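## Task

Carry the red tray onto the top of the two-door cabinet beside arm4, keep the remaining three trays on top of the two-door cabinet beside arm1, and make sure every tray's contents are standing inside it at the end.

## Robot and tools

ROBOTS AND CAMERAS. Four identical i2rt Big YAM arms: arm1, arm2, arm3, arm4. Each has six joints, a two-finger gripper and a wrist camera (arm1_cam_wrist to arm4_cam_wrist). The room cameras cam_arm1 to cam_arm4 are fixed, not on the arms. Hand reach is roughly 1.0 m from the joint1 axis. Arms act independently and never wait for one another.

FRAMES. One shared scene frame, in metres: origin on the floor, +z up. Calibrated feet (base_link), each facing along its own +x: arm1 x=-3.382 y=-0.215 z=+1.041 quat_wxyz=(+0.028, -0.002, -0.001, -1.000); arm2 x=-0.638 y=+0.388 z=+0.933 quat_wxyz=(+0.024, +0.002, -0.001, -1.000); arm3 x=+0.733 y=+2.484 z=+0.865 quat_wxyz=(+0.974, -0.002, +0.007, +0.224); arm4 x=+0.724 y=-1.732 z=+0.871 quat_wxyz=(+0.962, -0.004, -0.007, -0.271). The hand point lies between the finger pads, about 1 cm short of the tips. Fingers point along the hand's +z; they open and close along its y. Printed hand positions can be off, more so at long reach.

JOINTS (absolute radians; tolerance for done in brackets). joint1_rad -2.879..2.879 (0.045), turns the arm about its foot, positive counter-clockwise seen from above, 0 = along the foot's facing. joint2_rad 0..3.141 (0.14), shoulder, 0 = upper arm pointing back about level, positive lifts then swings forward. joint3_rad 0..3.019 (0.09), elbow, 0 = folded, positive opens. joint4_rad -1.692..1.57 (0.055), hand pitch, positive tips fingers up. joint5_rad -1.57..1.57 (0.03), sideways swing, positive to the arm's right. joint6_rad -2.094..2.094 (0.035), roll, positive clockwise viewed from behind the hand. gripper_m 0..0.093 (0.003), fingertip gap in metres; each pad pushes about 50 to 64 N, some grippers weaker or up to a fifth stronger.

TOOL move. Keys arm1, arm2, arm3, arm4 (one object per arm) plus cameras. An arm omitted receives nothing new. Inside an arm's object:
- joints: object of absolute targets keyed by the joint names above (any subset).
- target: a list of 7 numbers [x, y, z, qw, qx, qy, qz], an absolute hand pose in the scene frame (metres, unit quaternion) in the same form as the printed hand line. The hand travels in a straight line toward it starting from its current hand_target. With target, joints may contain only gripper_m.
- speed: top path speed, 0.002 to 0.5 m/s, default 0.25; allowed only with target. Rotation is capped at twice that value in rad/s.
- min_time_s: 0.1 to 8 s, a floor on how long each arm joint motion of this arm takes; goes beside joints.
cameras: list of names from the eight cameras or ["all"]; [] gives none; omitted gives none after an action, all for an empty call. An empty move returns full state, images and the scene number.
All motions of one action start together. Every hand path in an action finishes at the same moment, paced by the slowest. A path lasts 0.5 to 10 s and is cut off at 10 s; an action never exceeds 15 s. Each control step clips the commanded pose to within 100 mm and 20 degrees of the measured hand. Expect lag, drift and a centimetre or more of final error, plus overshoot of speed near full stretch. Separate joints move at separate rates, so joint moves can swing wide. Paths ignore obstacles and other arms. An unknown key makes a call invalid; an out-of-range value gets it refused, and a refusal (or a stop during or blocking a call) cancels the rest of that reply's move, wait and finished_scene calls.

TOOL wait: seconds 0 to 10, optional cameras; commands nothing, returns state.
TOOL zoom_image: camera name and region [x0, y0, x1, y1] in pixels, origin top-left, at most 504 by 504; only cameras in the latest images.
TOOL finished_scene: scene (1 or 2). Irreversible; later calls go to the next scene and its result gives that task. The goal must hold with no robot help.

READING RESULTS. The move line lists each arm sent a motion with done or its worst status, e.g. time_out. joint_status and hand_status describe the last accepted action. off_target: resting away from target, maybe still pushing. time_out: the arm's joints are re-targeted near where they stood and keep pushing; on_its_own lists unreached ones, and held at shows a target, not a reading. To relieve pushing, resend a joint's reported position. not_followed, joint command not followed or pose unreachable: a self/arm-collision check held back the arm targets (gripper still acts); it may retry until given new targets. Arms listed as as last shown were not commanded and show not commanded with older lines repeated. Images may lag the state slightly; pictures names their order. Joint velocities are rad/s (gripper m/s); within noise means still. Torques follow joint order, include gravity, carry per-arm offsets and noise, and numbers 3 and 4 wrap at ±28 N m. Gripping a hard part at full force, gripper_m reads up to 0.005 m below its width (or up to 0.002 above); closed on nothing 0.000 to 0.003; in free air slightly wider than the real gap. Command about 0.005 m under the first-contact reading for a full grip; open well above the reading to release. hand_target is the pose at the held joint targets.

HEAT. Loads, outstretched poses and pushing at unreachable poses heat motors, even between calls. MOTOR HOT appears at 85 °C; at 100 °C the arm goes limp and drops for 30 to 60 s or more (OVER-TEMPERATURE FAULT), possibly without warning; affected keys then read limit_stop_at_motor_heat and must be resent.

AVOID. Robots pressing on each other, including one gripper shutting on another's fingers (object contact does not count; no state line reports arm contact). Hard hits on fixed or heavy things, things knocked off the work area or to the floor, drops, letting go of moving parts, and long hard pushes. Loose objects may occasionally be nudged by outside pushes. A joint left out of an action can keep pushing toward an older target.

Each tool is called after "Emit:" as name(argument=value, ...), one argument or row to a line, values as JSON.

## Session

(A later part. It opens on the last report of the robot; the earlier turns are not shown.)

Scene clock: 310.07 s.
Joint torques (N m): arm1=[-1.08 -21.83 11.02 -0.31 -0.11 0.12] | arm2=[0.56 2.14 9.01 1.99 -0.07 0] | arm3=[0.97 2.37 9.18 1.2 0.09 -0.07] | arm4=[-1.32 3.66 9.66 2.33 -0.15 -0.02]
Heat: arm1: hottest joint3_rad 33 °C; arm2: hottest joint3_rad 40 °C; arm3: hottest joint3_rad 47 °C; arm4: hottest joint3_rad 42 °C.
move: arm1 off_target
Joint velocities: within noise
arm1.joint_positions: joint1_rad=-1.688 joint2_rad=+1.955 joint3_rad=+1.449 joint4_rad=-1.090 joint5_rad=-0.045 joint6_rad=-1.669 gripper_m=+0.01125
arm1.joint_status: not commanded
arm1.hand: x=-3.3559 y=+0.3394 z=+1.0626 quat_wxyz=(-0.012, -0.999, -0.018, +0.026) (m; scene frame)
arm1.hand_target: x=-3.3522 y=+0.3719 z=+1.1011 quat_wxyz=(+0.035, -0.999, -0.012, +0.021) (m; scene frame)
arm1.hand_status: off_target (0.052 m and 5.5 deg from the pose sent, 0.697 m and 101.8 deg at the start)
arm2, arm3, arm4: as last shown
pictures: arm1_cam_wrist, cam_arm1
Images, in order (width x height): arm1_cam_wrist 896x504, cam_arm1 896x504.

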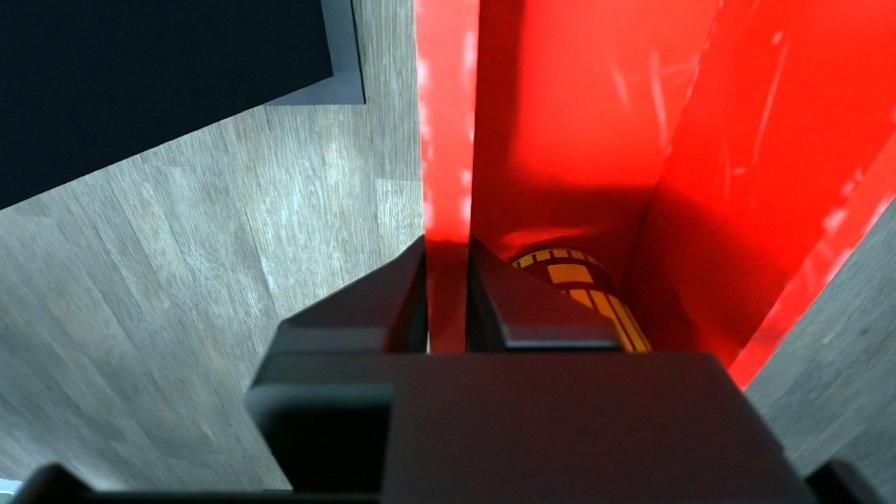

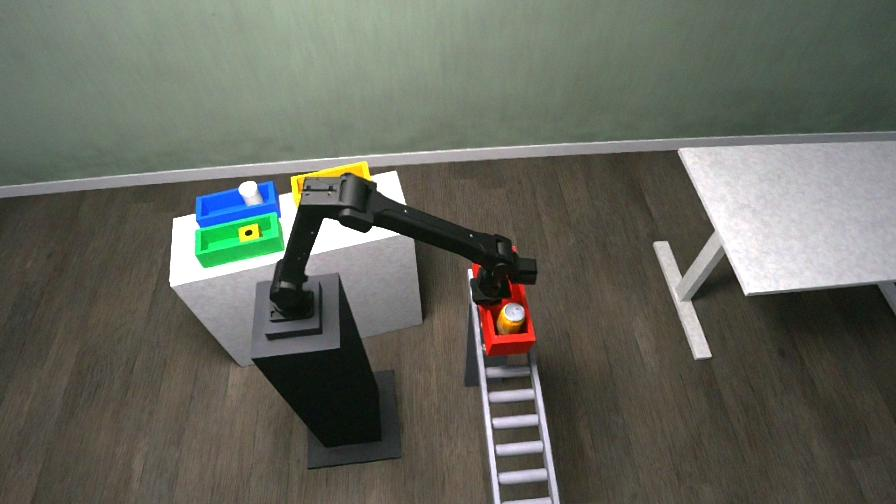

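Emit:
move(
  arm1={"target": [-3.352, 0.364, 0.975, -0.0352, 0.9991, 0.0123, -0.0213], "speed": 0.1},
  cameras=["arm1_cam_wrist", "cam_arm1"],
)

Emit:
zoom_image(
  camera="cam_arm1",
  region=[440, 240, 560, 400],
)

Emit:
zoom_image(
  camera="arm1_cam_wrist",
  region=[340, 0, 600, 260],
)

Scene clock: 318.13 s.
Joint torques (N m): arm1=[-1.2 -22.89 5.78 0.68 -0.07 0.12] | arm2=[0.67 2.37 9.03 1.96 -0.06 -0.02] | arm3=[1.14 2.55 9.07 1.18 0.07 -0.06] | arm4=[-0.44 3.78 9.84 2.37 -0.14 -0.02]
Heat: arm1: hottest joint3_rad 33 °C; arm2: hottest joint3_rad 40 °C; arm3: hottest joint3_rad 47 °C; arm4: hottest joint3_rad 42 °C.
move: arm1 off_target
Joint velocities: within noise
arm1.joint_positions: joint1_rad=-1.688 joint2_rad=+2.114 joint3_rad=+1.381 joint4_rad=-0.827 joint5_rad=-0.047 joint6_rad=-1.667 gripper_m=+0.01125
arm1.joint_status: not commanded
arm1.hand: x=-3.3562 y=+0.3467 z=+0.9555 quat_wxyz=(+0.006, -1.000, -0.018, +0.025) (m; scene frame)
arm1.hand_target: x=-3.3521 y=+0.3635 z=+0.9753 quat_wxyz=(+0.035, -0.999, -0.012, +0.021) (m; scene frame)
arm1.hand_status: off_target (0.026 m and 3.4 deg from the pose sent, 0.091 m and 5.4 deg at the start)
arm2, arm3, arm4: as last shown
pictures: arm1_cam_wrist, cam_arm1
Images, in order (width x height): arm1_cam_wrist 896x504, cam_arm1 896x504.

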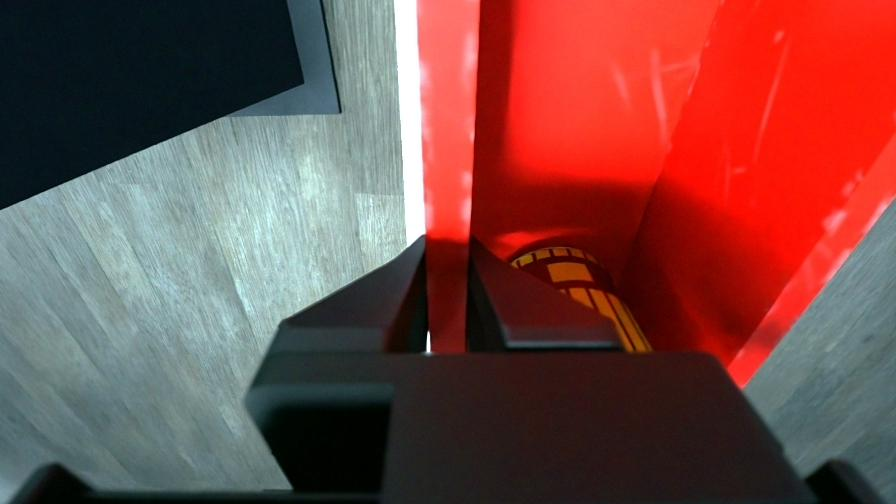

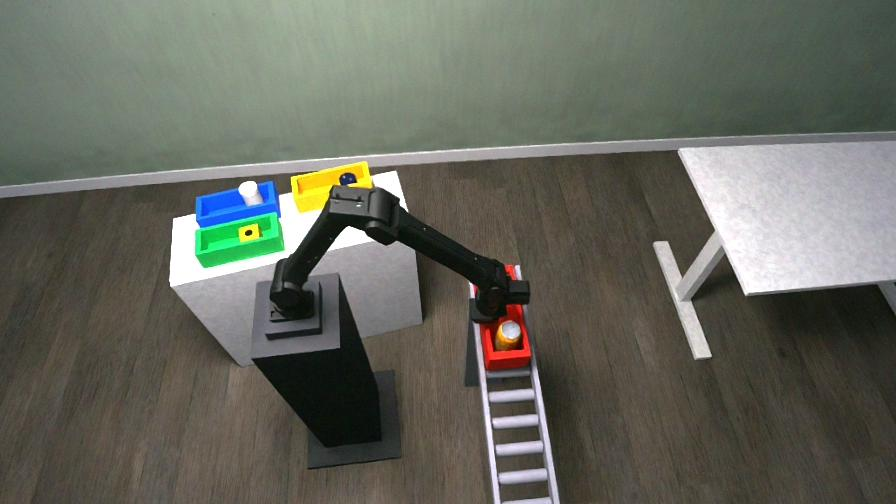

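Scaled by 3.150 from the camera's 896x504 image, which has a finer 1280x720 frame.

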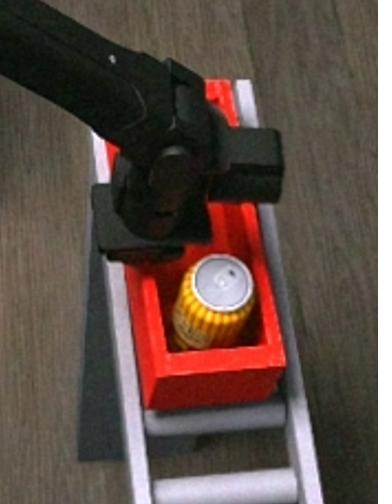

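Scaled by 1.938 from the camera's 896x504 image, which has a finer 1280x720 frame.

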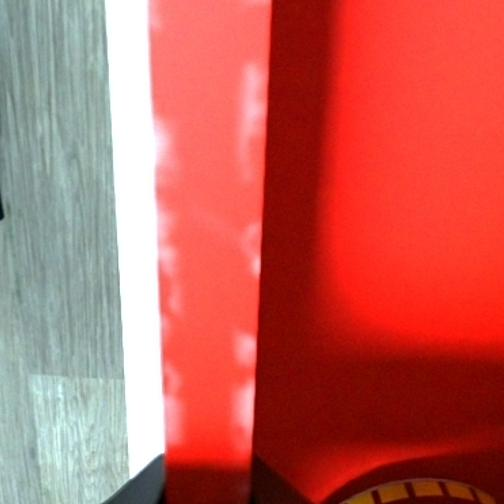

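Emit:
move(
  arm1={"target": [-3.352, 0.375, 0.995, -0.0352, 0.9991, 0.0123, -0.0213], "speed": 0.08},
  cameras=[],
)

Emit:
move(
  arm1={"target": [-3.352, 0.364, 0.937, -0.0352, 0.9991, 0.0123, -0.0213], "speed": 0.06},
  cameras=["arm1_cam_wrist", "cam_arm1"],
)

Emit:
zoom_image(
  camera="cam_arm1",
  region=[440, 240, 560, 400],
)

Emit:
zoom_image(
  camera="arm1_cam_wrist",
  region=[340, 0, 600, 260],
)

Scene clock: 333.17 s.
Joint torques (N m): arm1=[-1.03 -24.23 8.81 -0.31 -0.06 0.14] | arm2=[0.62 2.37 8.96 2.02 -0.09 -0.02] | arm3=[0.97 2.67 9.06 1.2 0.09 -0.05] | arm4=[-1.03 3.72 9.72 2.18 -0.14 -0.06]
Heat: arm1: hottest joint3_rad 34 °C; arm2: hottest joint3_rad 40 °C; arm3: hottest joint3_rad 47 °C; arm4: hottest joint3_rad 42 °C.
move: arm1 off_target
Joint velocities: within noise
arm1.joint_positions: joint1_rad=-1.688 joint2_rad=+2.114 joint3_rad=+1.381 joint4_rad=-0.864 joint5_rad=-0.047 joint6_rad=-1.667 gripper_m=+0.01125
arm1.joint_status: not commanded
arm1.hand: x=-3.3567 y=+0.3375 z=+0.9557 quat_wxyz=(-0.013, -0.999, -0.018, +0.026) (m; scene frame)
arm1.hand_target: x=-3.3522 y=+0.3725 z=+0.9960 quat_wxyz=(+0.035, -0.999, -0.012, +0.022) (m; scene frame)
arm1.hand_status: off_target (0.055 m and 5.5 deg from the pose sent, 0.049 m and 3.4 deg at the start)
arm2, arm3, arm4: as last shown
pictures: none
No camera images: "cameras" was empty.

Scene clock: 334.73 s.
Joint torques (N m): arm1=[-1.2 -20.66 5.26 0.83 -0.26 0.09] | arm2=[0.56 2.26 9.05 1.98 -0.05 0] | arm3=[1.14 2.49 9.07 1.21 0.06 -0.06] | arm4=[-0.56 3.84 9.76 2.3 -0.13 -0.02]
Heat: arm1: hottest joint3_rad 34 °C; arm2: hottest joint3_rad 40 °C; arm3: hottest joint3_rad 47 °C; arm4: hottest joint3_rad 42 °C.
move: arm1 off_target
Joint velocities: within noise
arm1.joint_positions: joint1_rad=-1.688 joint2_rad=+2.154 joint3_rad=+1.379 joint4_rad=-0.758 joint5_rad=-0.042 joint6_rad=-1.664 gripper_m=+0.01125
arm1.joint_status: not commanded
arm1.hand: x=-3.3548 y=+0.3539 z=+0.9335 quat_wxyz=(+0.019, -0.999, -0.017, +0.022) (m; scene frame)
arm1.hand_target: x=-3.3521 y=+0.3639 z=+0.9371 quat_wxyz=(+0.035, -0.999, -0.012, +0.021) (m; scene frame)
arm1.hand_status: off_target (0.011 m and 1.9 deg from the pose sent, 0.033 m and 5.5 deg at the start)
arm2, arm3, arm4: as last shown
pictures: arm1_cam_wrist, cam_arm1
Images, in order (width x height): arm1_cam_wrist 896x504, cam_arm1 896x504.

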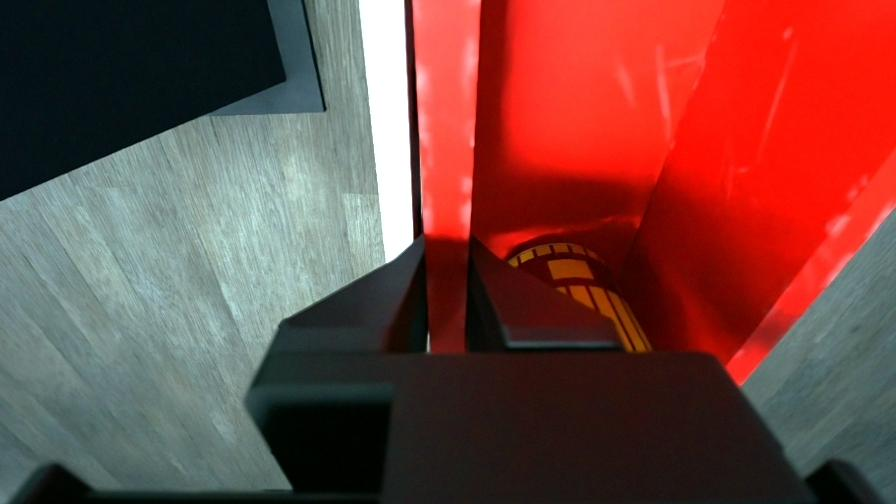

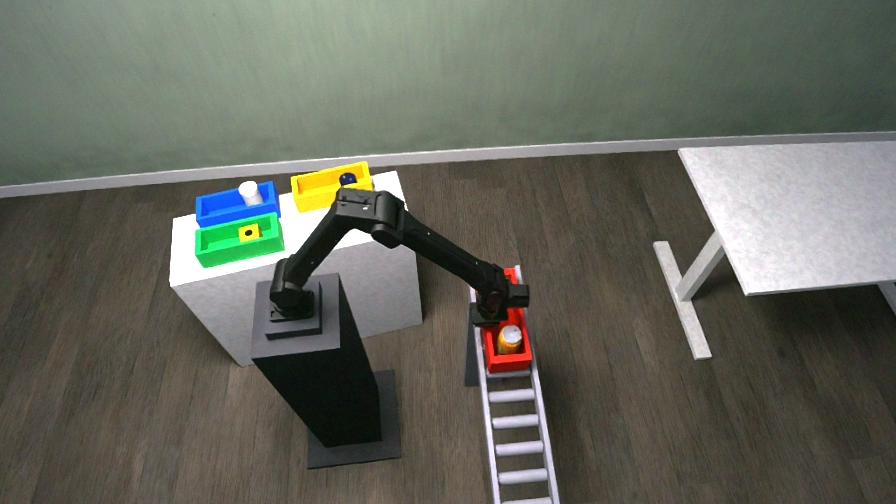

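Scaled by 3.150 from the camera's 896x504 image, which has a finer 1280x720 frame.

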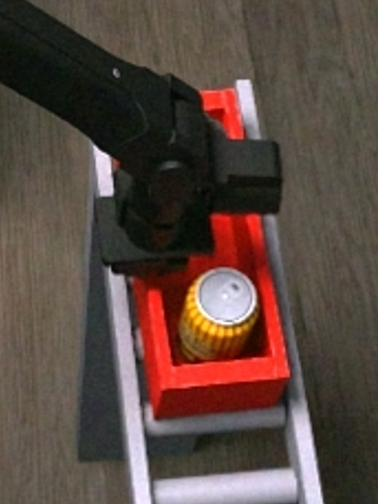

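Scaled by 1.938 from the camera's 896x504 image, which has a finer 1280x720 frame.

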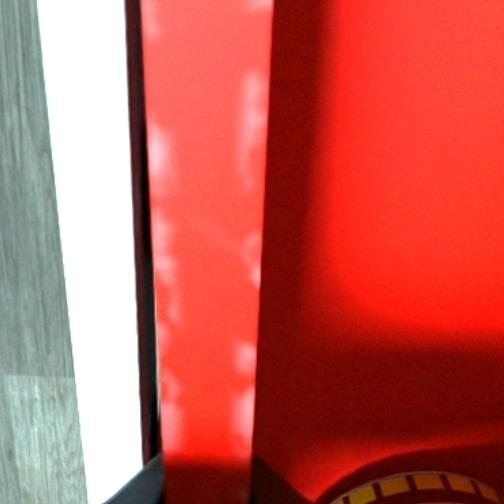

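Emit:
move(
  arm1={"target": [-3.352, 0.3615, 0.903, -0.0177, 0.9995, 0.0127, -0.0216], "speed": 0.05},
  cameras=["arm1_cam_wrist", "cam_arm1"],
)

Emit:
zoom_image(
  camera="cam_arm1",
  region=[440, 240, 560, 400],
)

Emit:
zoom_image(
  camera="arm1_cam_wrist",
  region=[340, 0, 600, 260],
)

Scene clock: 346.90 s.
Joint torques (N m): arm1=[-1.14 -15.91 6.54 1.21 -0.16 0.09] | arm2=[0.62 2.43 9.01 1.98 -0.07 -0.01] | arm3=[0.85 2.55 9.11 1.18 0.07 -0.04] | arm4=[-0.56 3.78 9.8 2.4 -0.11 -0.04]
Heat: arm1: hottest joint3_rad 34 °C; arm2: hottest joint3_rad 40 °C; arm3: hottest joint3_rad 47 °C; arm4: hottest joint3_rad 42 °C.
move: arm1 off_target
Joint velocities: within noise
arm1.joint_positions: joint1_rad=-1.689 joint2_rad=+2.164 joint3_rad=+1.379 joint4_rad=-0.749 joint5_rad=-0.042 joint6_rad=-1.664 gripper_m=+0.01125
arm1.joint_status: not commanded
arm1.hand: x=-3.3544 y=+0.3538 z=+0.9285 quat_wxyz=(+0.019, -0.999, -0.016, +0.022) (m; scene frame)
arm1.hand_target: x=-3.3522 y=+0.3600 z=+0.9039 quat_wxyz=(+0.018, -1.000, -0.013, +0.022) (m; scene frame)
arm1.hand_status: off_target (0.027 m and 0.4 deg from the pose sent, 0.032 m and 0.5 deg at the start)
arm2, arm3, arm4: as last shown
pictures: arm1_cam_wrist, cam_arm1
Images, in order (width x height): arm1_cam_wrist 896x504, cam_arm1 896x504.

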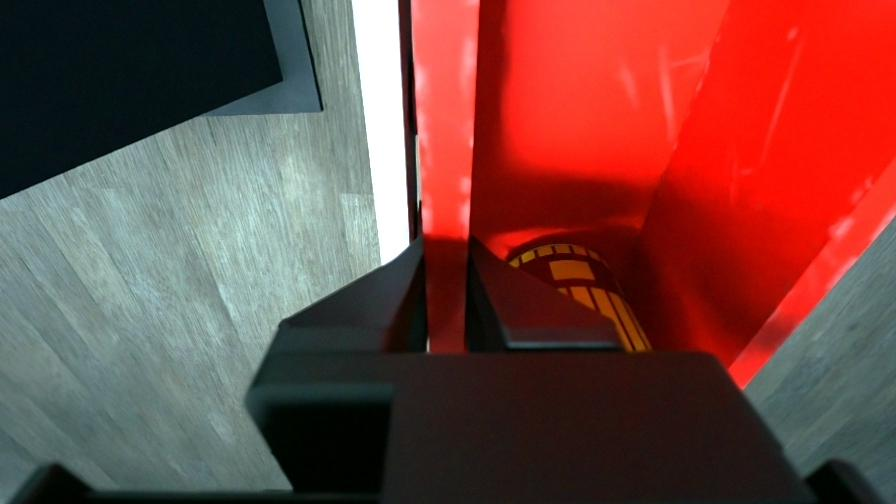

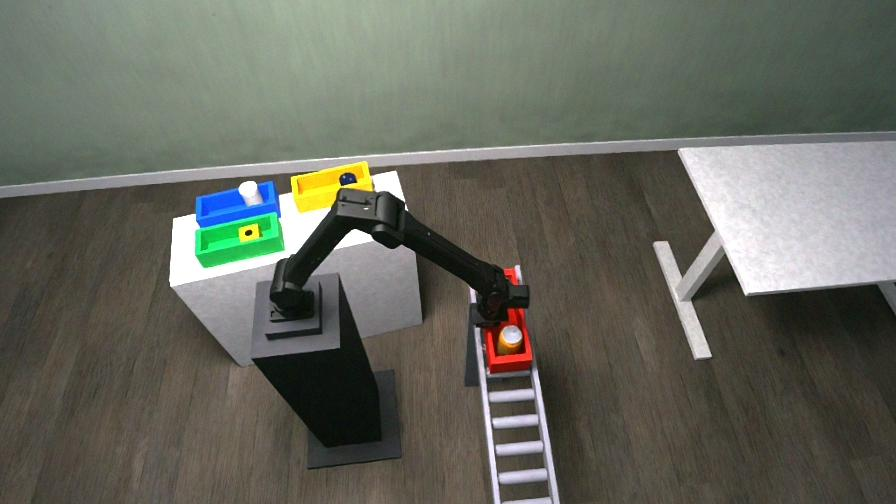

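Scaled by 3.150 from the camera's 896x504 image, which has a finer 1280x720 frame.

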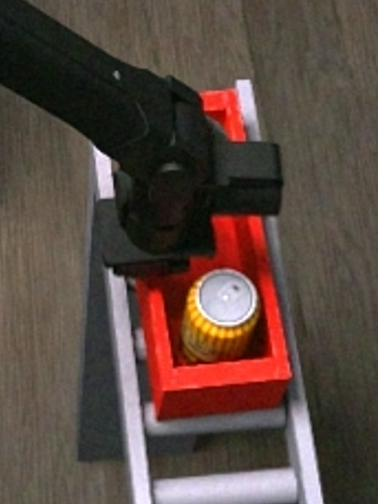

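Scaled by 1.938 from the camera's 896x504 image, which has a finer 1280x720 frame.

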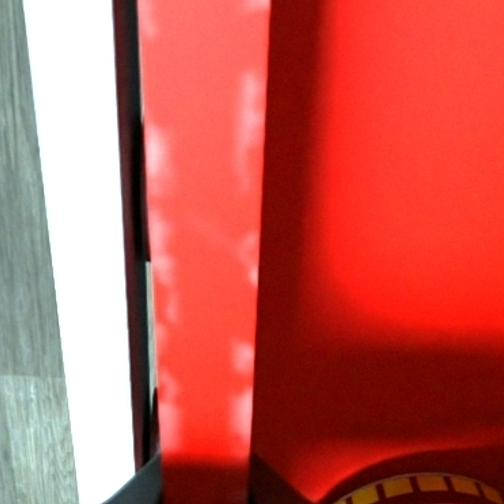

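Emit:
zoom_image(
  camera="cam_arm1",
  region=[470, 320, 550, 400],
)

Emit:
zoom_image(
  camera="cam_arm1",
  region=[460, 255, 550, 345],
)

Scaled by 6.300 from the camera's 896x504 image, which has a finer 1280x720 frame.

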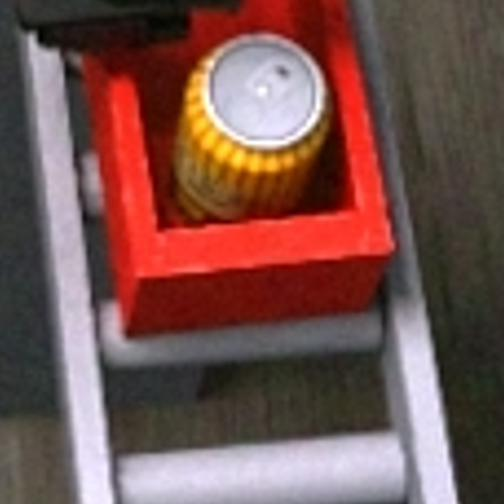

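Scaled by 5.600 from the camera's 896x504 image, which has a finer 1280x720 frame.

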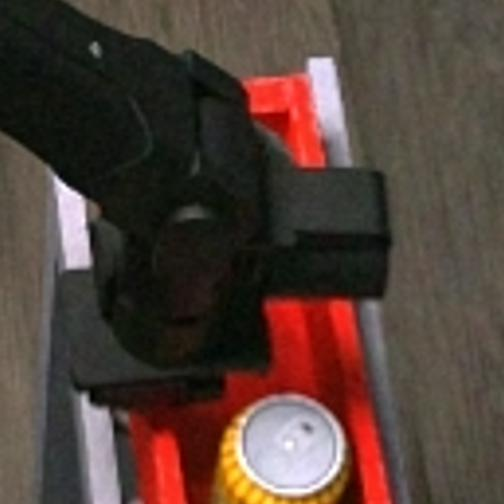

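Emit:
move(
  arm1={"target": [-3.352, 0.3505, 0.908, 0.0128, 0.9996, 0.0134, -0.0220], "speed": 0.06},
  cameras=["arm1_cam_wrist", "cam_arm1"],
)

Emit:
zoom_image(
  camera="cam_arm1",
  region=[470, 320, 550, 400],
)

Emit:
zoom_image(
  camera="arm1_cam_wrist",
  region=[340, 0, 600, 260],
)

Scene clock: 361.50 s.
Joint torques (N m): arm1=[-0.97 -16.26 6.46 -0.53 -0.05 0.07] | arm2=[0.56 2.26 8.96 2.04 -0.05 -0.01] | arm3=[1.26 2.32 9.11 1.18 0.08 -0.08] | arm4=[-0.62 4.25 9.66 2.33 -0.14 -0.01]
Heat: arm1: hottest joint3_rad 35 °C; arm2: hottest joint3_rad 41 °C; arm3: hottest joint3_rad 47 °C; arm4: hottest joint3_rad 42 °C.
move: arm1 off_target
Joint velocities: within noise
arm1.joint_positions: joint1_rad=-1.689 joint2_rad=+2.169 joint3_rad=+1.398 joint4_rad=-0.787 joint5_rad=-0.041 joint6_rad=-1.664 gripper_m=+0.01125
arm1.joint_status: not commanded
arm1.hand: x=-3.3542 y=+0.3525 z=+0.9303 quat_wxyz=(+0.007, -1.000, -0.016, +0.022) (m; scene frame)
arm1.hand_target: x=-3.3522 y=+0.3495 z=+0.9085 quat_wxyz=(-0.013, -1.000, -0.014, +0.022) (m; scene frame)
arm1.hand_status: off_target (0.022 m and 2.2 deg from the pose sent, 0.021 m and 3.7 deg at the start)
arm2, arm3, arm4: as last shown
pictures: arm1_cam_wrist, cam_arm1
Images, in order (width x height): arm1_cam_wrist 896x504, cam_arm1 896x504.

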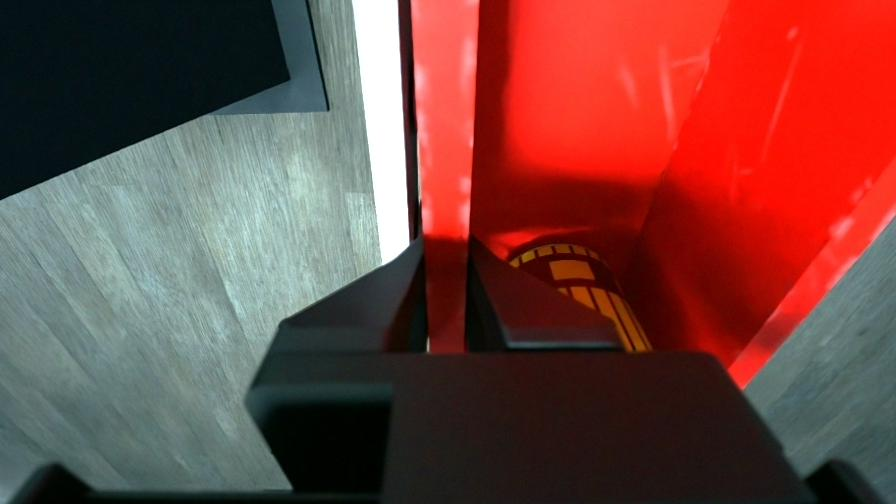

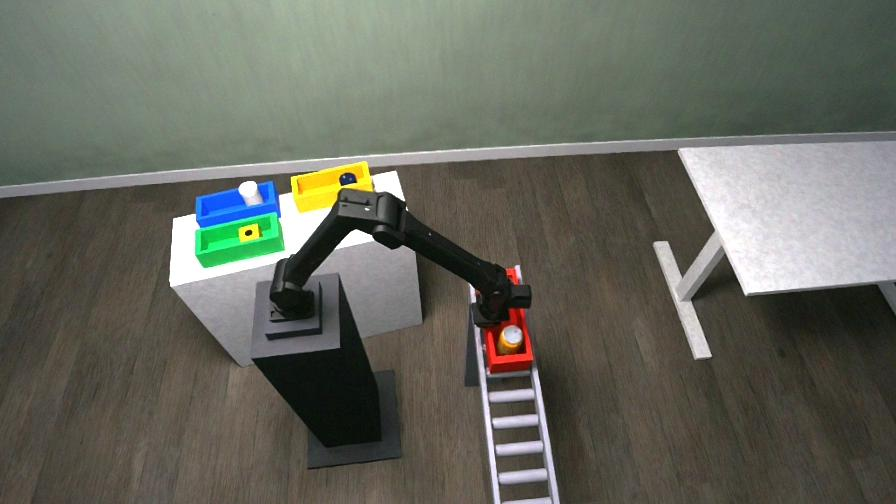

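Scaled by 6.300 from the camera's 896x504 image, which has a finer 1280x720 frame.

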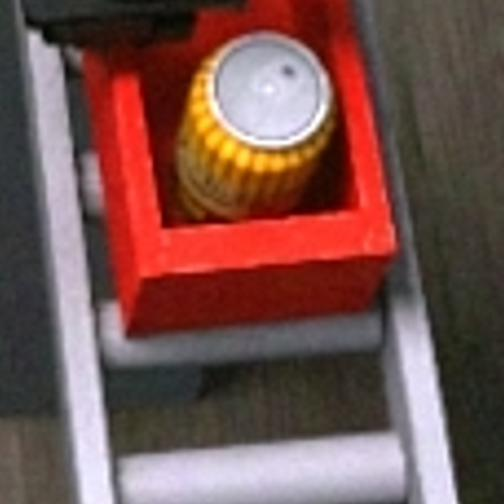

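Scaled by 1.938 from the camera's 896x504 image, which has a finer 1280x720 frame.

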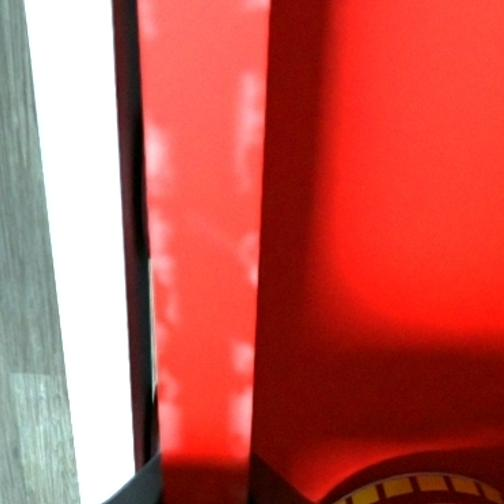

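Emit:
move(
  arm1={"target": [-3.352, 0.3505, 1.09, 0.0128, 0.9996, 0.0134, -0.0220], "speed": 0.35, "joints": {"gripper_m": 0.045}},
  cameras=["cam_arm1", "cam_arm2"],
)

Emit:
zoom_image(
  camera="cam_arm2",
  region=[560, 80, 896, 280],
)

Scene clock: 372.33 s.
Joint torques (N m): arm1=[-1.14 -18.55 8.28 -0.46 -0.11 0.07] | arm2=[0.5 2.26 9.03 2 -0.08 0] | arm3=[1.08 2.49 9.16 1.17 0.09 -0.07] | arm4=[-0.85 3.6 9.62 2.28 -0.16 -0.02]
Heat: arm1: hottest joint3_rad 35 °C; arm2: hottest joint3_rad 41 °C; arm3: hottest joint3_rad 47 °C; arm4: hottest joint3_rad 42 °C.
move: arm1 done
Joint velocities: within noise
arm1.joint_positions: joint1_rad=-1.689 joint2_rad=+1.933 joint3_rad=+1.489 joint4_rad=-1.160 joint5_rad=-0.039 joint6_rad=-1.664 gripper_m=+0.04487
arm1.joint_status: all done
arm1.hand: x=-3.3540 y=+0.3409 z=+1.0880 quat_wxyz=(-0.016, -0.999, -0.016, +0.023) (m; scene frame)
arm1.hand_target: x=-3.3521 y=+0.3502 z=+1.0900 quat_wxyz=(-0.013, -1.000, -0.014, +0.022) (m; scene frame)
arm1.hand_status: done (0.010 m and 0.5 deg from the pose sent, 0.160 m and 2.3 deg at the start; pose on its path clipped on 3 of 42 steps)
arm2, arm3, arm4: as last shown
pictures: cam_arm1, cam_arm2
Images, in order (width x height): cam_arm1 896x504, cam_arm2 896x504.

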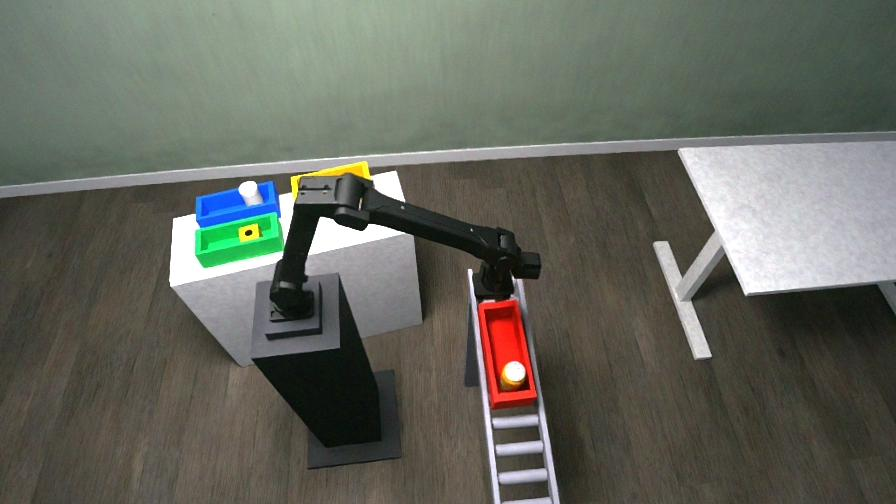

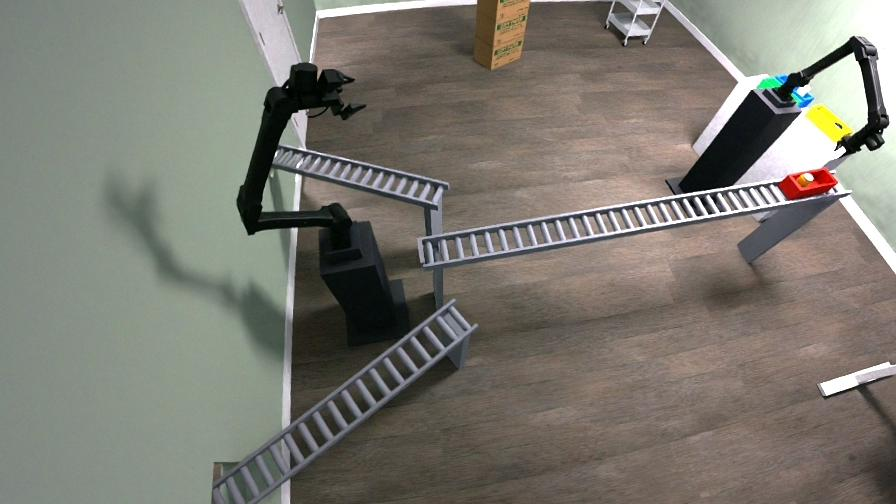

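Scaled by 1.500 from the camera's 896x504 image, which has a finer 1280x720 frame.

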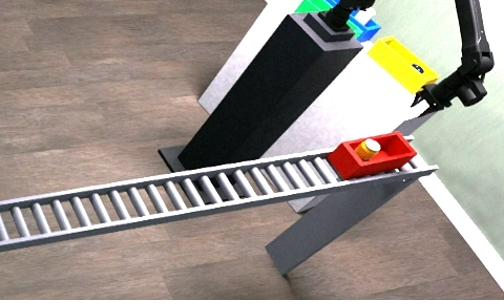

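Emit:
move(
  arm1={"joints": {"joint1_rad": -1.2, "joint2_rad": 1.2, "joint3_rad": 2.3, "joint4_rad": -1.5, "joint5_rad": 0, "joint6_rad": 0}, "min_time_s": 3},
  arm2={"target": [-1.05, 0.36, 1.20, 0, 0.9397, 0, -0.3420], "speed": 0.3},
  cameras=["arm2_cam_wrist", "cam_arm2", "cam_arm1"],
)

Emit:
zoom_image(
  camera="arm2_cam_wrist",
  region=[100, 0, 560, 400],
)

Scene clock: 379.70 s.
Joint torques (N m): arm1=[-0.09 -3.84 6.23 1.47 0.09 0.18] | arm2=[-0.21 -5.01 11.33 2.09 0.09 -0.11] | arm3=[1.08 2.61 9.13 1.2 0.09 -0.06] | arm4=[-1.26 3.31 9.84 2.3 -0.15 0]
Heat: arm1: hottest joint3_rad 35 °C; arm2: hottest joint3_rad 41 °C; arm3: hottest joint3_rad 47 °C; arm4: hottest joint3_rad 42 °C.
move: arm1 done; arm2 done
Joint velocities: within noise
arm1.joint_positions: joint1_rad=-1.211 joint2_rad=+1.195 joint3_rad=+2.277 joint4_rad=-1.493 joint5_rad=-0.002 joint6_rad=-0.011 gripper_m=+0.04488
arm1.joint_status: all done
arm1.hand: x=-3.5215 y=+0.1095 z=+1.7867 quat_wxyz=(+0.299, -0.703, +0.453, +0.459) (m; scene frame)
arm1.hand_target: x=-3.5233 y=+0.1055 z=+1.7925 quat_wxyz=(+0.298, -0.700, +0.452, +0.466) (m; scene frame)
arm1.hand_status: not commanded
arm2.joint_positions: joint1_rad=+0.061 joint2_rad=+0.988 joint3_rad=+0.915 joint4_rad=-0.821 joint5_rad=+0.063 joint6_rad=+0.090 gripper_m=+0.09396
arm2.joint_status: not commanded
arm2.hand: x=-1.0438 y=+0.3556 z=+1.1943 quat_wxyz=(-0.005, -0.944, +0.002, +0.331) (m; scene frame)
arm2.hand_target: x=-1.0497 y=+0.3600 z=+1.1999 quat_wxyz=(+0.000, -0.940, +0.000, +0.342) (m; scene frame)
arm2.hand_status: done (0.010 m and 1.4 deg from the pose sent, 0.435 m and 40.9 deg at the start)
arm3.joint_positions: joint1_rad=-0.423 joint2_rad=+0.637 joint3_rad=+1.333 joint4_rad=-1.526 joint5_rad=+0.222 joint6_rad=+0.654 gripper_m=+0.09396
arm3.joint_status: not commanded
arm3.hand: x=+0.9557 y=+2.4547 z=+1.3375 quat_wxyz=(-0.369, -0.322, -0.872, -0.018) (m; scene frame)
arm3.hand_target: x=+0.9552 y=+2.4547 z=+1.3503 quat_wxyz=(-0.382, -0.321, -0.866, -0.024) (m; scene frame)
arm3.hand_status: not commanded
arm4.joint_positions: joint1_rad=+0.000 joint2_rad=+0.635 joint3_rad=+1.447 joint4_rad=-1.142 joint5_rad=-0.230 joint6_rad=-0.553 gripper_m=+0.09396
arm4.joint_status: not commanded
arm4.hand: x=+0.9513 y=-1.8219 z=+1.4824 quat_wxyz=(-0.545, +0.070, -0.804, +0.228) (m; scene frame)
arm4.hand_target: x=+0.9479 y=-1.8198 z=+1.4930 quat_wxyz=(-0.552, +0.072, -0.797, +0.234) (m; scene frame)
arm4.hand_status: not commanded
pictures: arm2_cam_wrist, cam_arm1, cam_arm2
Images, in order (width x height): arm2_cam_wrist 896x504, cam_arm1 896x504, cam_arm2 896x504.

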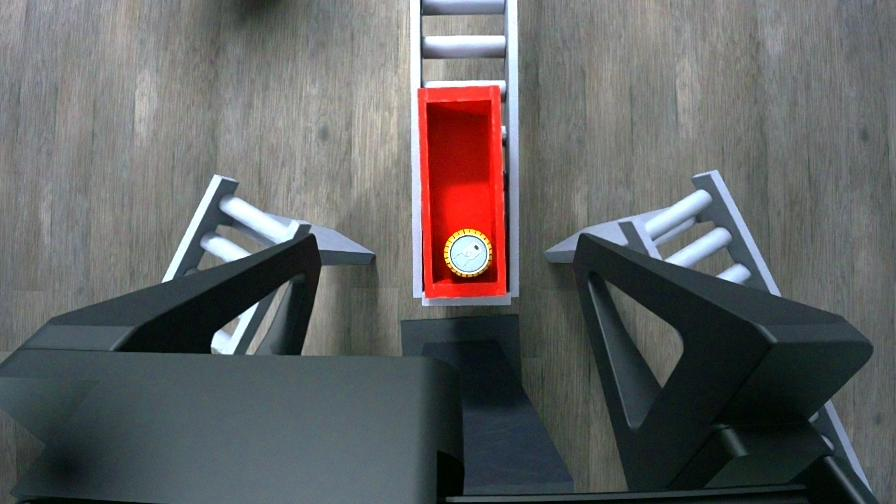

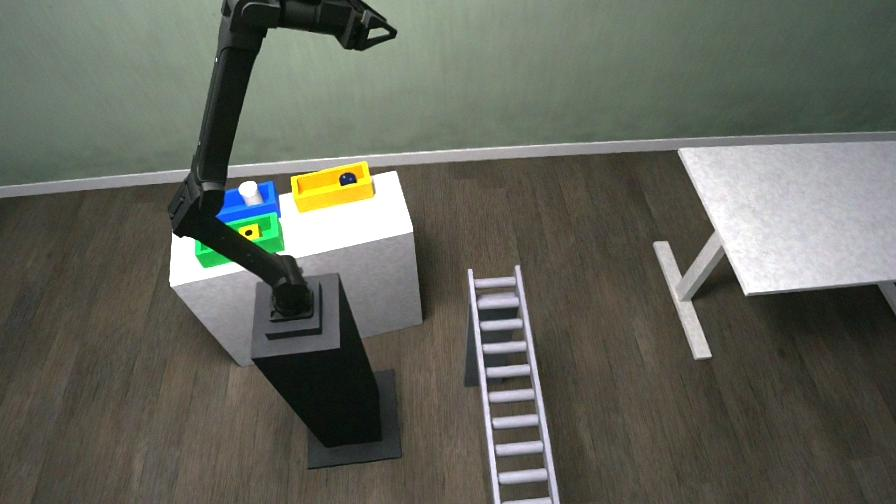

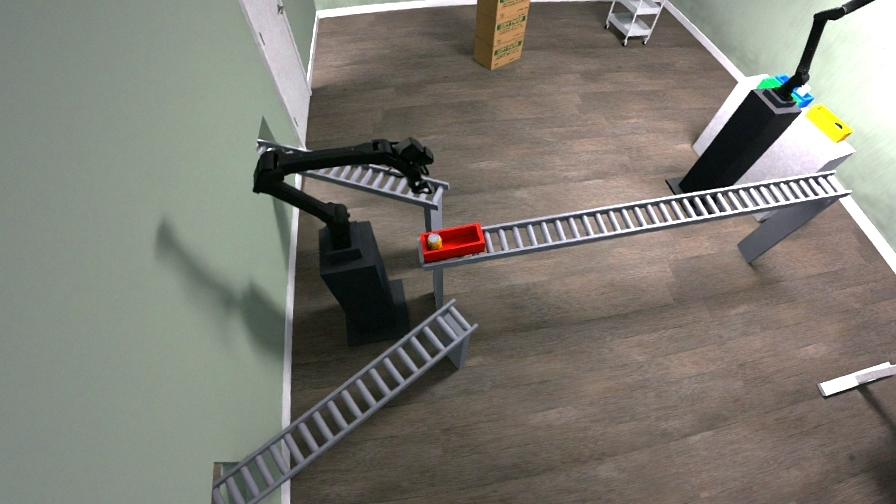

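Scaled by 1.096 from the camera's 896x504 image, which has a finer 1280x720 frame.

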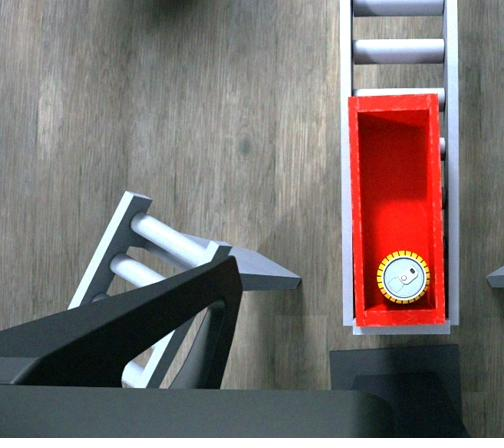

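Emit:
move(
  arm2={"target": [-1.145, 0.425, 0.915, 0, 0.99996, 0.0087, 0], "speed": 0.25, "joints": {"gripper_m": 0.05}},
  cameras=["arm2_cam_wrist"],
)

Emit:
zoom_image(
  camera="arm2_cam_wrist",
  region=[240, 0, 640, 360],
)

Scene clock: 401.47 s.
Joint torques (N m): arm1=[0.03 -4.42 6.34 1.47 0.11 0.17] | arm2=[-0.32 -14.27 10.02 -0.08 0.04 -0.08] | arm3=[1.03 2.37 9.18 1.17 0.08 -0.05] | arm4=[-0.91 4.01 9.58 2.33 -0.16 -0.03]
Heat: arm1: hottest joint3_rad 36 °C; arm2: hottest joint3_rad 41 °C; arm3: hottest joint3_rad 47 °C; arm4: hottest joint3_rad 42 °C.
move: arm2 off_target
Joint velocities: within noise
arm1, arm3, arm4: as last shown
arm2.joint_positions: joint1_rad=-0.111 joint2_rad=+1.883 joint3_rad=+1.196 joint4_rad=-0.891 joint5_rad=+0.000 joint6_rad=-0.072 gripper_m=+0.05008
arm2.joint_status: all done
arm2.hand: x=-1.1333 y=+0.4193 z=+0.9108 quat_wxyz=(-0.002, -1.000, -0.005, -0.005) (m; scene frame)
arm2.hand_target: x=-1.1446 y=+0.4250 z=+0.9151 quat_wxyz=(+0.000, -1.000, -0.009, +0.000) (m; scene frame)
arm2.hand_status: off_target (0.014 m and 0.7 deg from the pose sent, 0.305 m and 38.7 deg at the start)
pictures: arm2_cam_wrist
Images, in order (width x height): arm2_cam_wrist 896x504.

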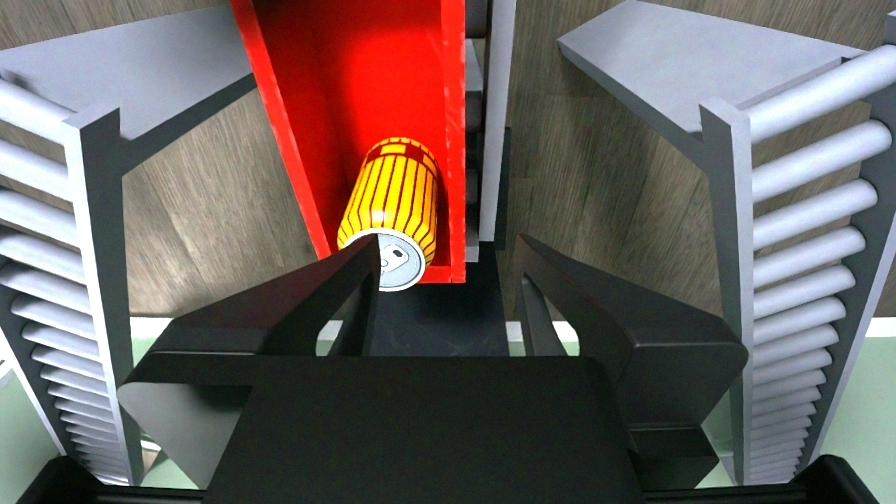

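Scaled by 1.260 from the camera's 896x504 image, which has a finer 1280x720 frame.

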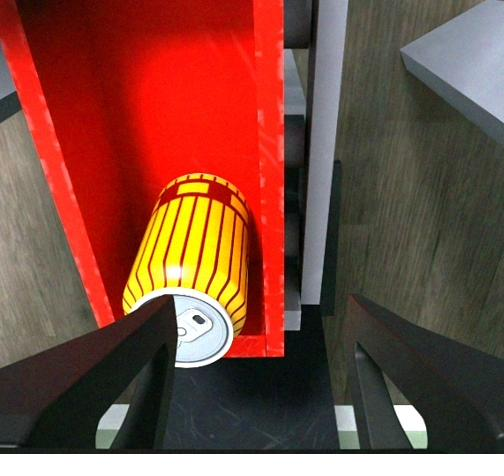

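Emit:
move(
  arm2={"target": [-1.133, 0.4285, 0.742, 0, 0.9998, 0.0201, 0], "speed": 0.14, "joints": {"gripper_m": 0.05}},
  cameras=["arm2_cam_wrist"],
)

Emit:
zoom_image(
  camera="arm2_cam_wrist",
  region=[240, 0, 640, 360],
)

Scene clock: 415.13 s.
Joint torques (N m): arm1=[-0.09 -4.42 6.3 1.51 0.1 0.15] | arm2=[-0.26 -14.97 5.39 0.75 0.03 -0.09] | arm3=[1.2 2.37 9.09 1.16 0.1 -0.05] | arm4=[-0.67 3.66 9.76 2.4 -0.16 -0.04]
Heat: arm1: hottest joint3_rad 36 °C; arm2: hottest joint3_rad 41 °C; arm3: hottest joint3_rad 47 °C; arm4: hottest joint3_rad 42 °C.
move: arm2 done
Joint velocities: within noise
arm1, arm3, arm4: as last shown
arm2.joint_positions: joint1_rad=-0.118 joint2_rad=+2.207 joint3_rad=+1.165 joint4_rad=-0.532 joint5_rad=+0.000 joint6_rad=-0.104 gripper_m=+0.05008
arm2.joint_status: all done
arm2.hand: x=-1.1297 y=+0.4223 z=+0.7480 quat_wxyz=(-0.001, -1.000, -0.017, -0.003) (m; scene frame)
arm2.hand_target: x=-1.1329 y=+0.4284 z=+0.7421 quat_wxyz=(+0.000, -1.000, -0.020, +0.000) (m; scene frame)
arm2.hand_status: done (0.009 m and 0.5 deg from the pose sent, 0.169 m and 1.8 deg at the start)
pictures: arm2_cam_wrist
Images, in order (width x height): arm2_cam_wrist 896x504.

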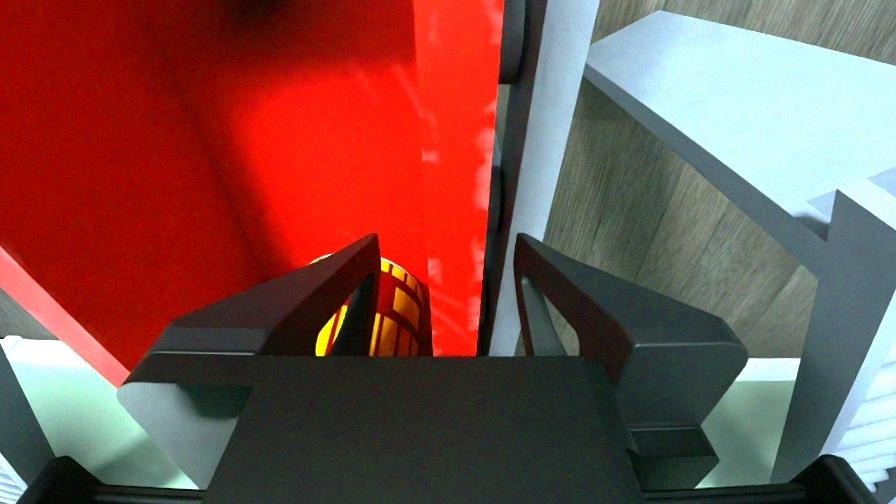

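Scaled by 1.260 from the camera's 896x504 image, which has a finer 1280x720 frame.

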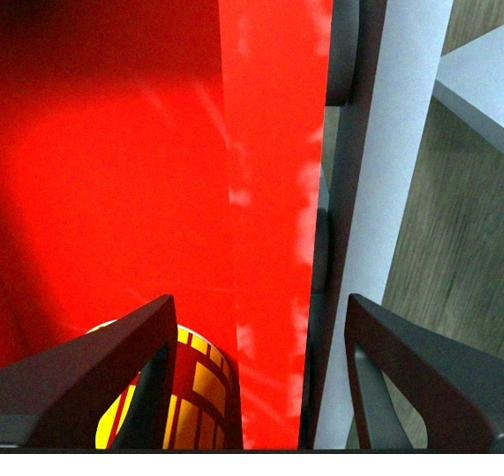

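Emit:
move(
  arm2={"joints": {"gripper_m": 0.002}},
  cameras=[],
)

Emit:
move(
  arm2={"target": [-1.137, 0.426, 0.84, -0.0007, 0.9992, 0.0201, -0.0349], "speed": 0.08},
  cameras=["arm2_cam_wrist", "cam_arm2"],
)

Emit:
zoom_image(
  camera="cam_arm2",
  region=[390, 170, 510, 290],
)

Scene clock: 426.87 s.
Joint torques (N m): arm1=[-0.15 -4.48 6.28 1.46 0.11 0.16] | arm2=[-0.32 -15.03 5.3 0.77 -0.26 -0.06] | arm3=[1.08 2.37 9.14 1.16 0.08 -0.06] | arm4=[-0.85 3.02 9.68 2.5 -0.14 -0.03]
Heat: arm1: hottest joint3_rad 36 °C; arm2: hottest joint3_rad 41 °C; arm3: hottest joint3_rad 48 °C; arm4: hottest joint3_rad 42 °C.
move: arm2 off_target
Joint velocities: within noise
arm1, arm3, arm4: as last shown
arm2.joint_positions: joint1_rad=-0.121 joint2_rad=+2.207 joint3_rad=+1.165 joint4_rad=-0.531 joint5_rad=+0.007 joint6_rad=-0.109 gripper_m=+0.01233
arm2.joint_status: gripper_m off_target (ended at +0.01236, target +0.00200)
arm2.hand: x=-1.1298 y=+0.4246 z=+0.7480 quat_wxyz=(+0.002, -1.000, -0.018, -0.003) (m; scene frame)
arm2.hand_target: x=-1.1328 y=+0.4285 z=+0.7421 quat_wxyz=(+0.000, -1.000, -0.020, +0.000) (m; scene frame)
arm2.hand_status: not commanded
pictures: none
No camera images: "cameras" was empty.

Scene clock: 428.70 s.
Joint torques (N m): arm1=[-0.09 -4.48 6.3 1.51 0.11 0.15] | arm2=[0.09 -18.26 6.32 -0.09 -0.5 -0.03] | arm3=[1.08 2.55 9.13 1.2 0.08 -0.05] | arm4=[-0.91 3.43 9.87 2.4 -0.15 -0.04]
Heat: arm1: hottest joint3_rad 36 °C; arm2: hottest joint3_rad 41 °C; arm3: hottest joint3_rad 48 °C; arm4: hottest joint3_rad 42 °C.
move: arm2 off_target
Joint velocities: within noise
arm1, arm3, arm4: as last shown
arm2.joint_positions: joint1_rad=-0.121 joint2_rad=+2.026 joint3_rad=+1.105 joint4_rad=-0.608 joint5_rad=+0.007 joint6_rad=-0.109 gripper_m=+0.01233
arm2.joint_status: not commanded
arm2.hand: x=-1.1268 y=+0.4246 z=+0.8196 quat_wxyz=(+0.004, -1.000, -0.018, +0.019) (m; scene frame)
arm2.hand_target: x=-1.1367 y=+0.4261 z=+0.8395 quat_wxyz=(+0.001, -0.999, -0.020, +0.035) (m; scene frame)
arm2.hand_status: off_target (0.023 m and 1.9 deg from the pose sent, 0.092 m and 4.3 deg at the start)
pictures: arm2_cam_wrist, cam_arm2
Images, in order (width x height): arm2_cam_wrist 896x504, cam_arm2 896x504.

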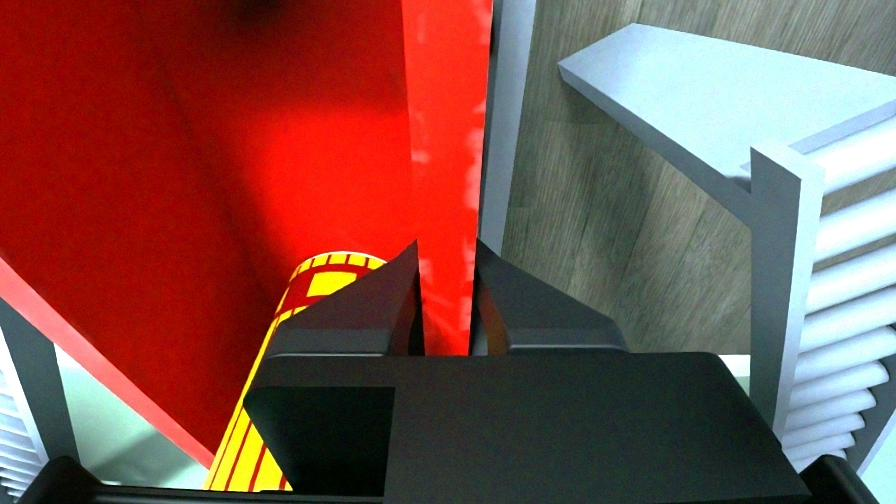

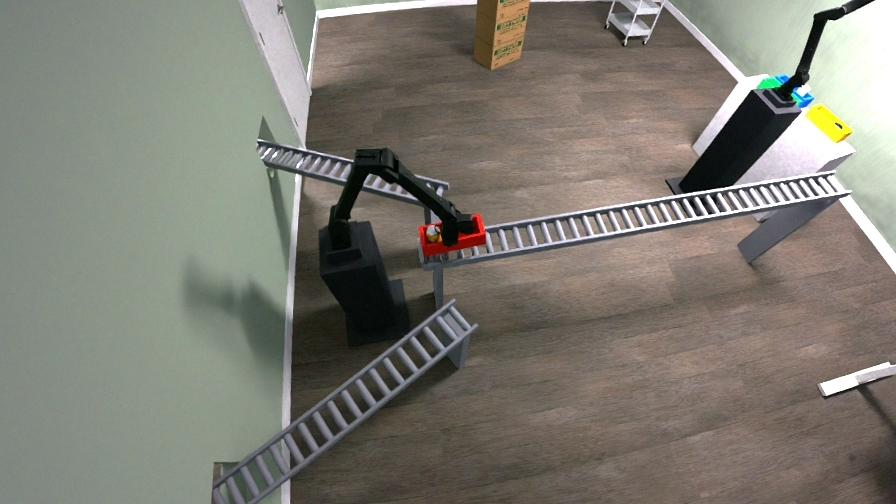

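Scaled by 4.200 from the camera's 896x504 image, which has a finer 1280x720 frame.

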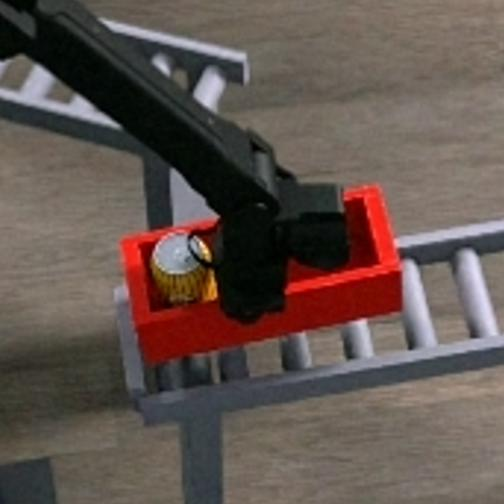

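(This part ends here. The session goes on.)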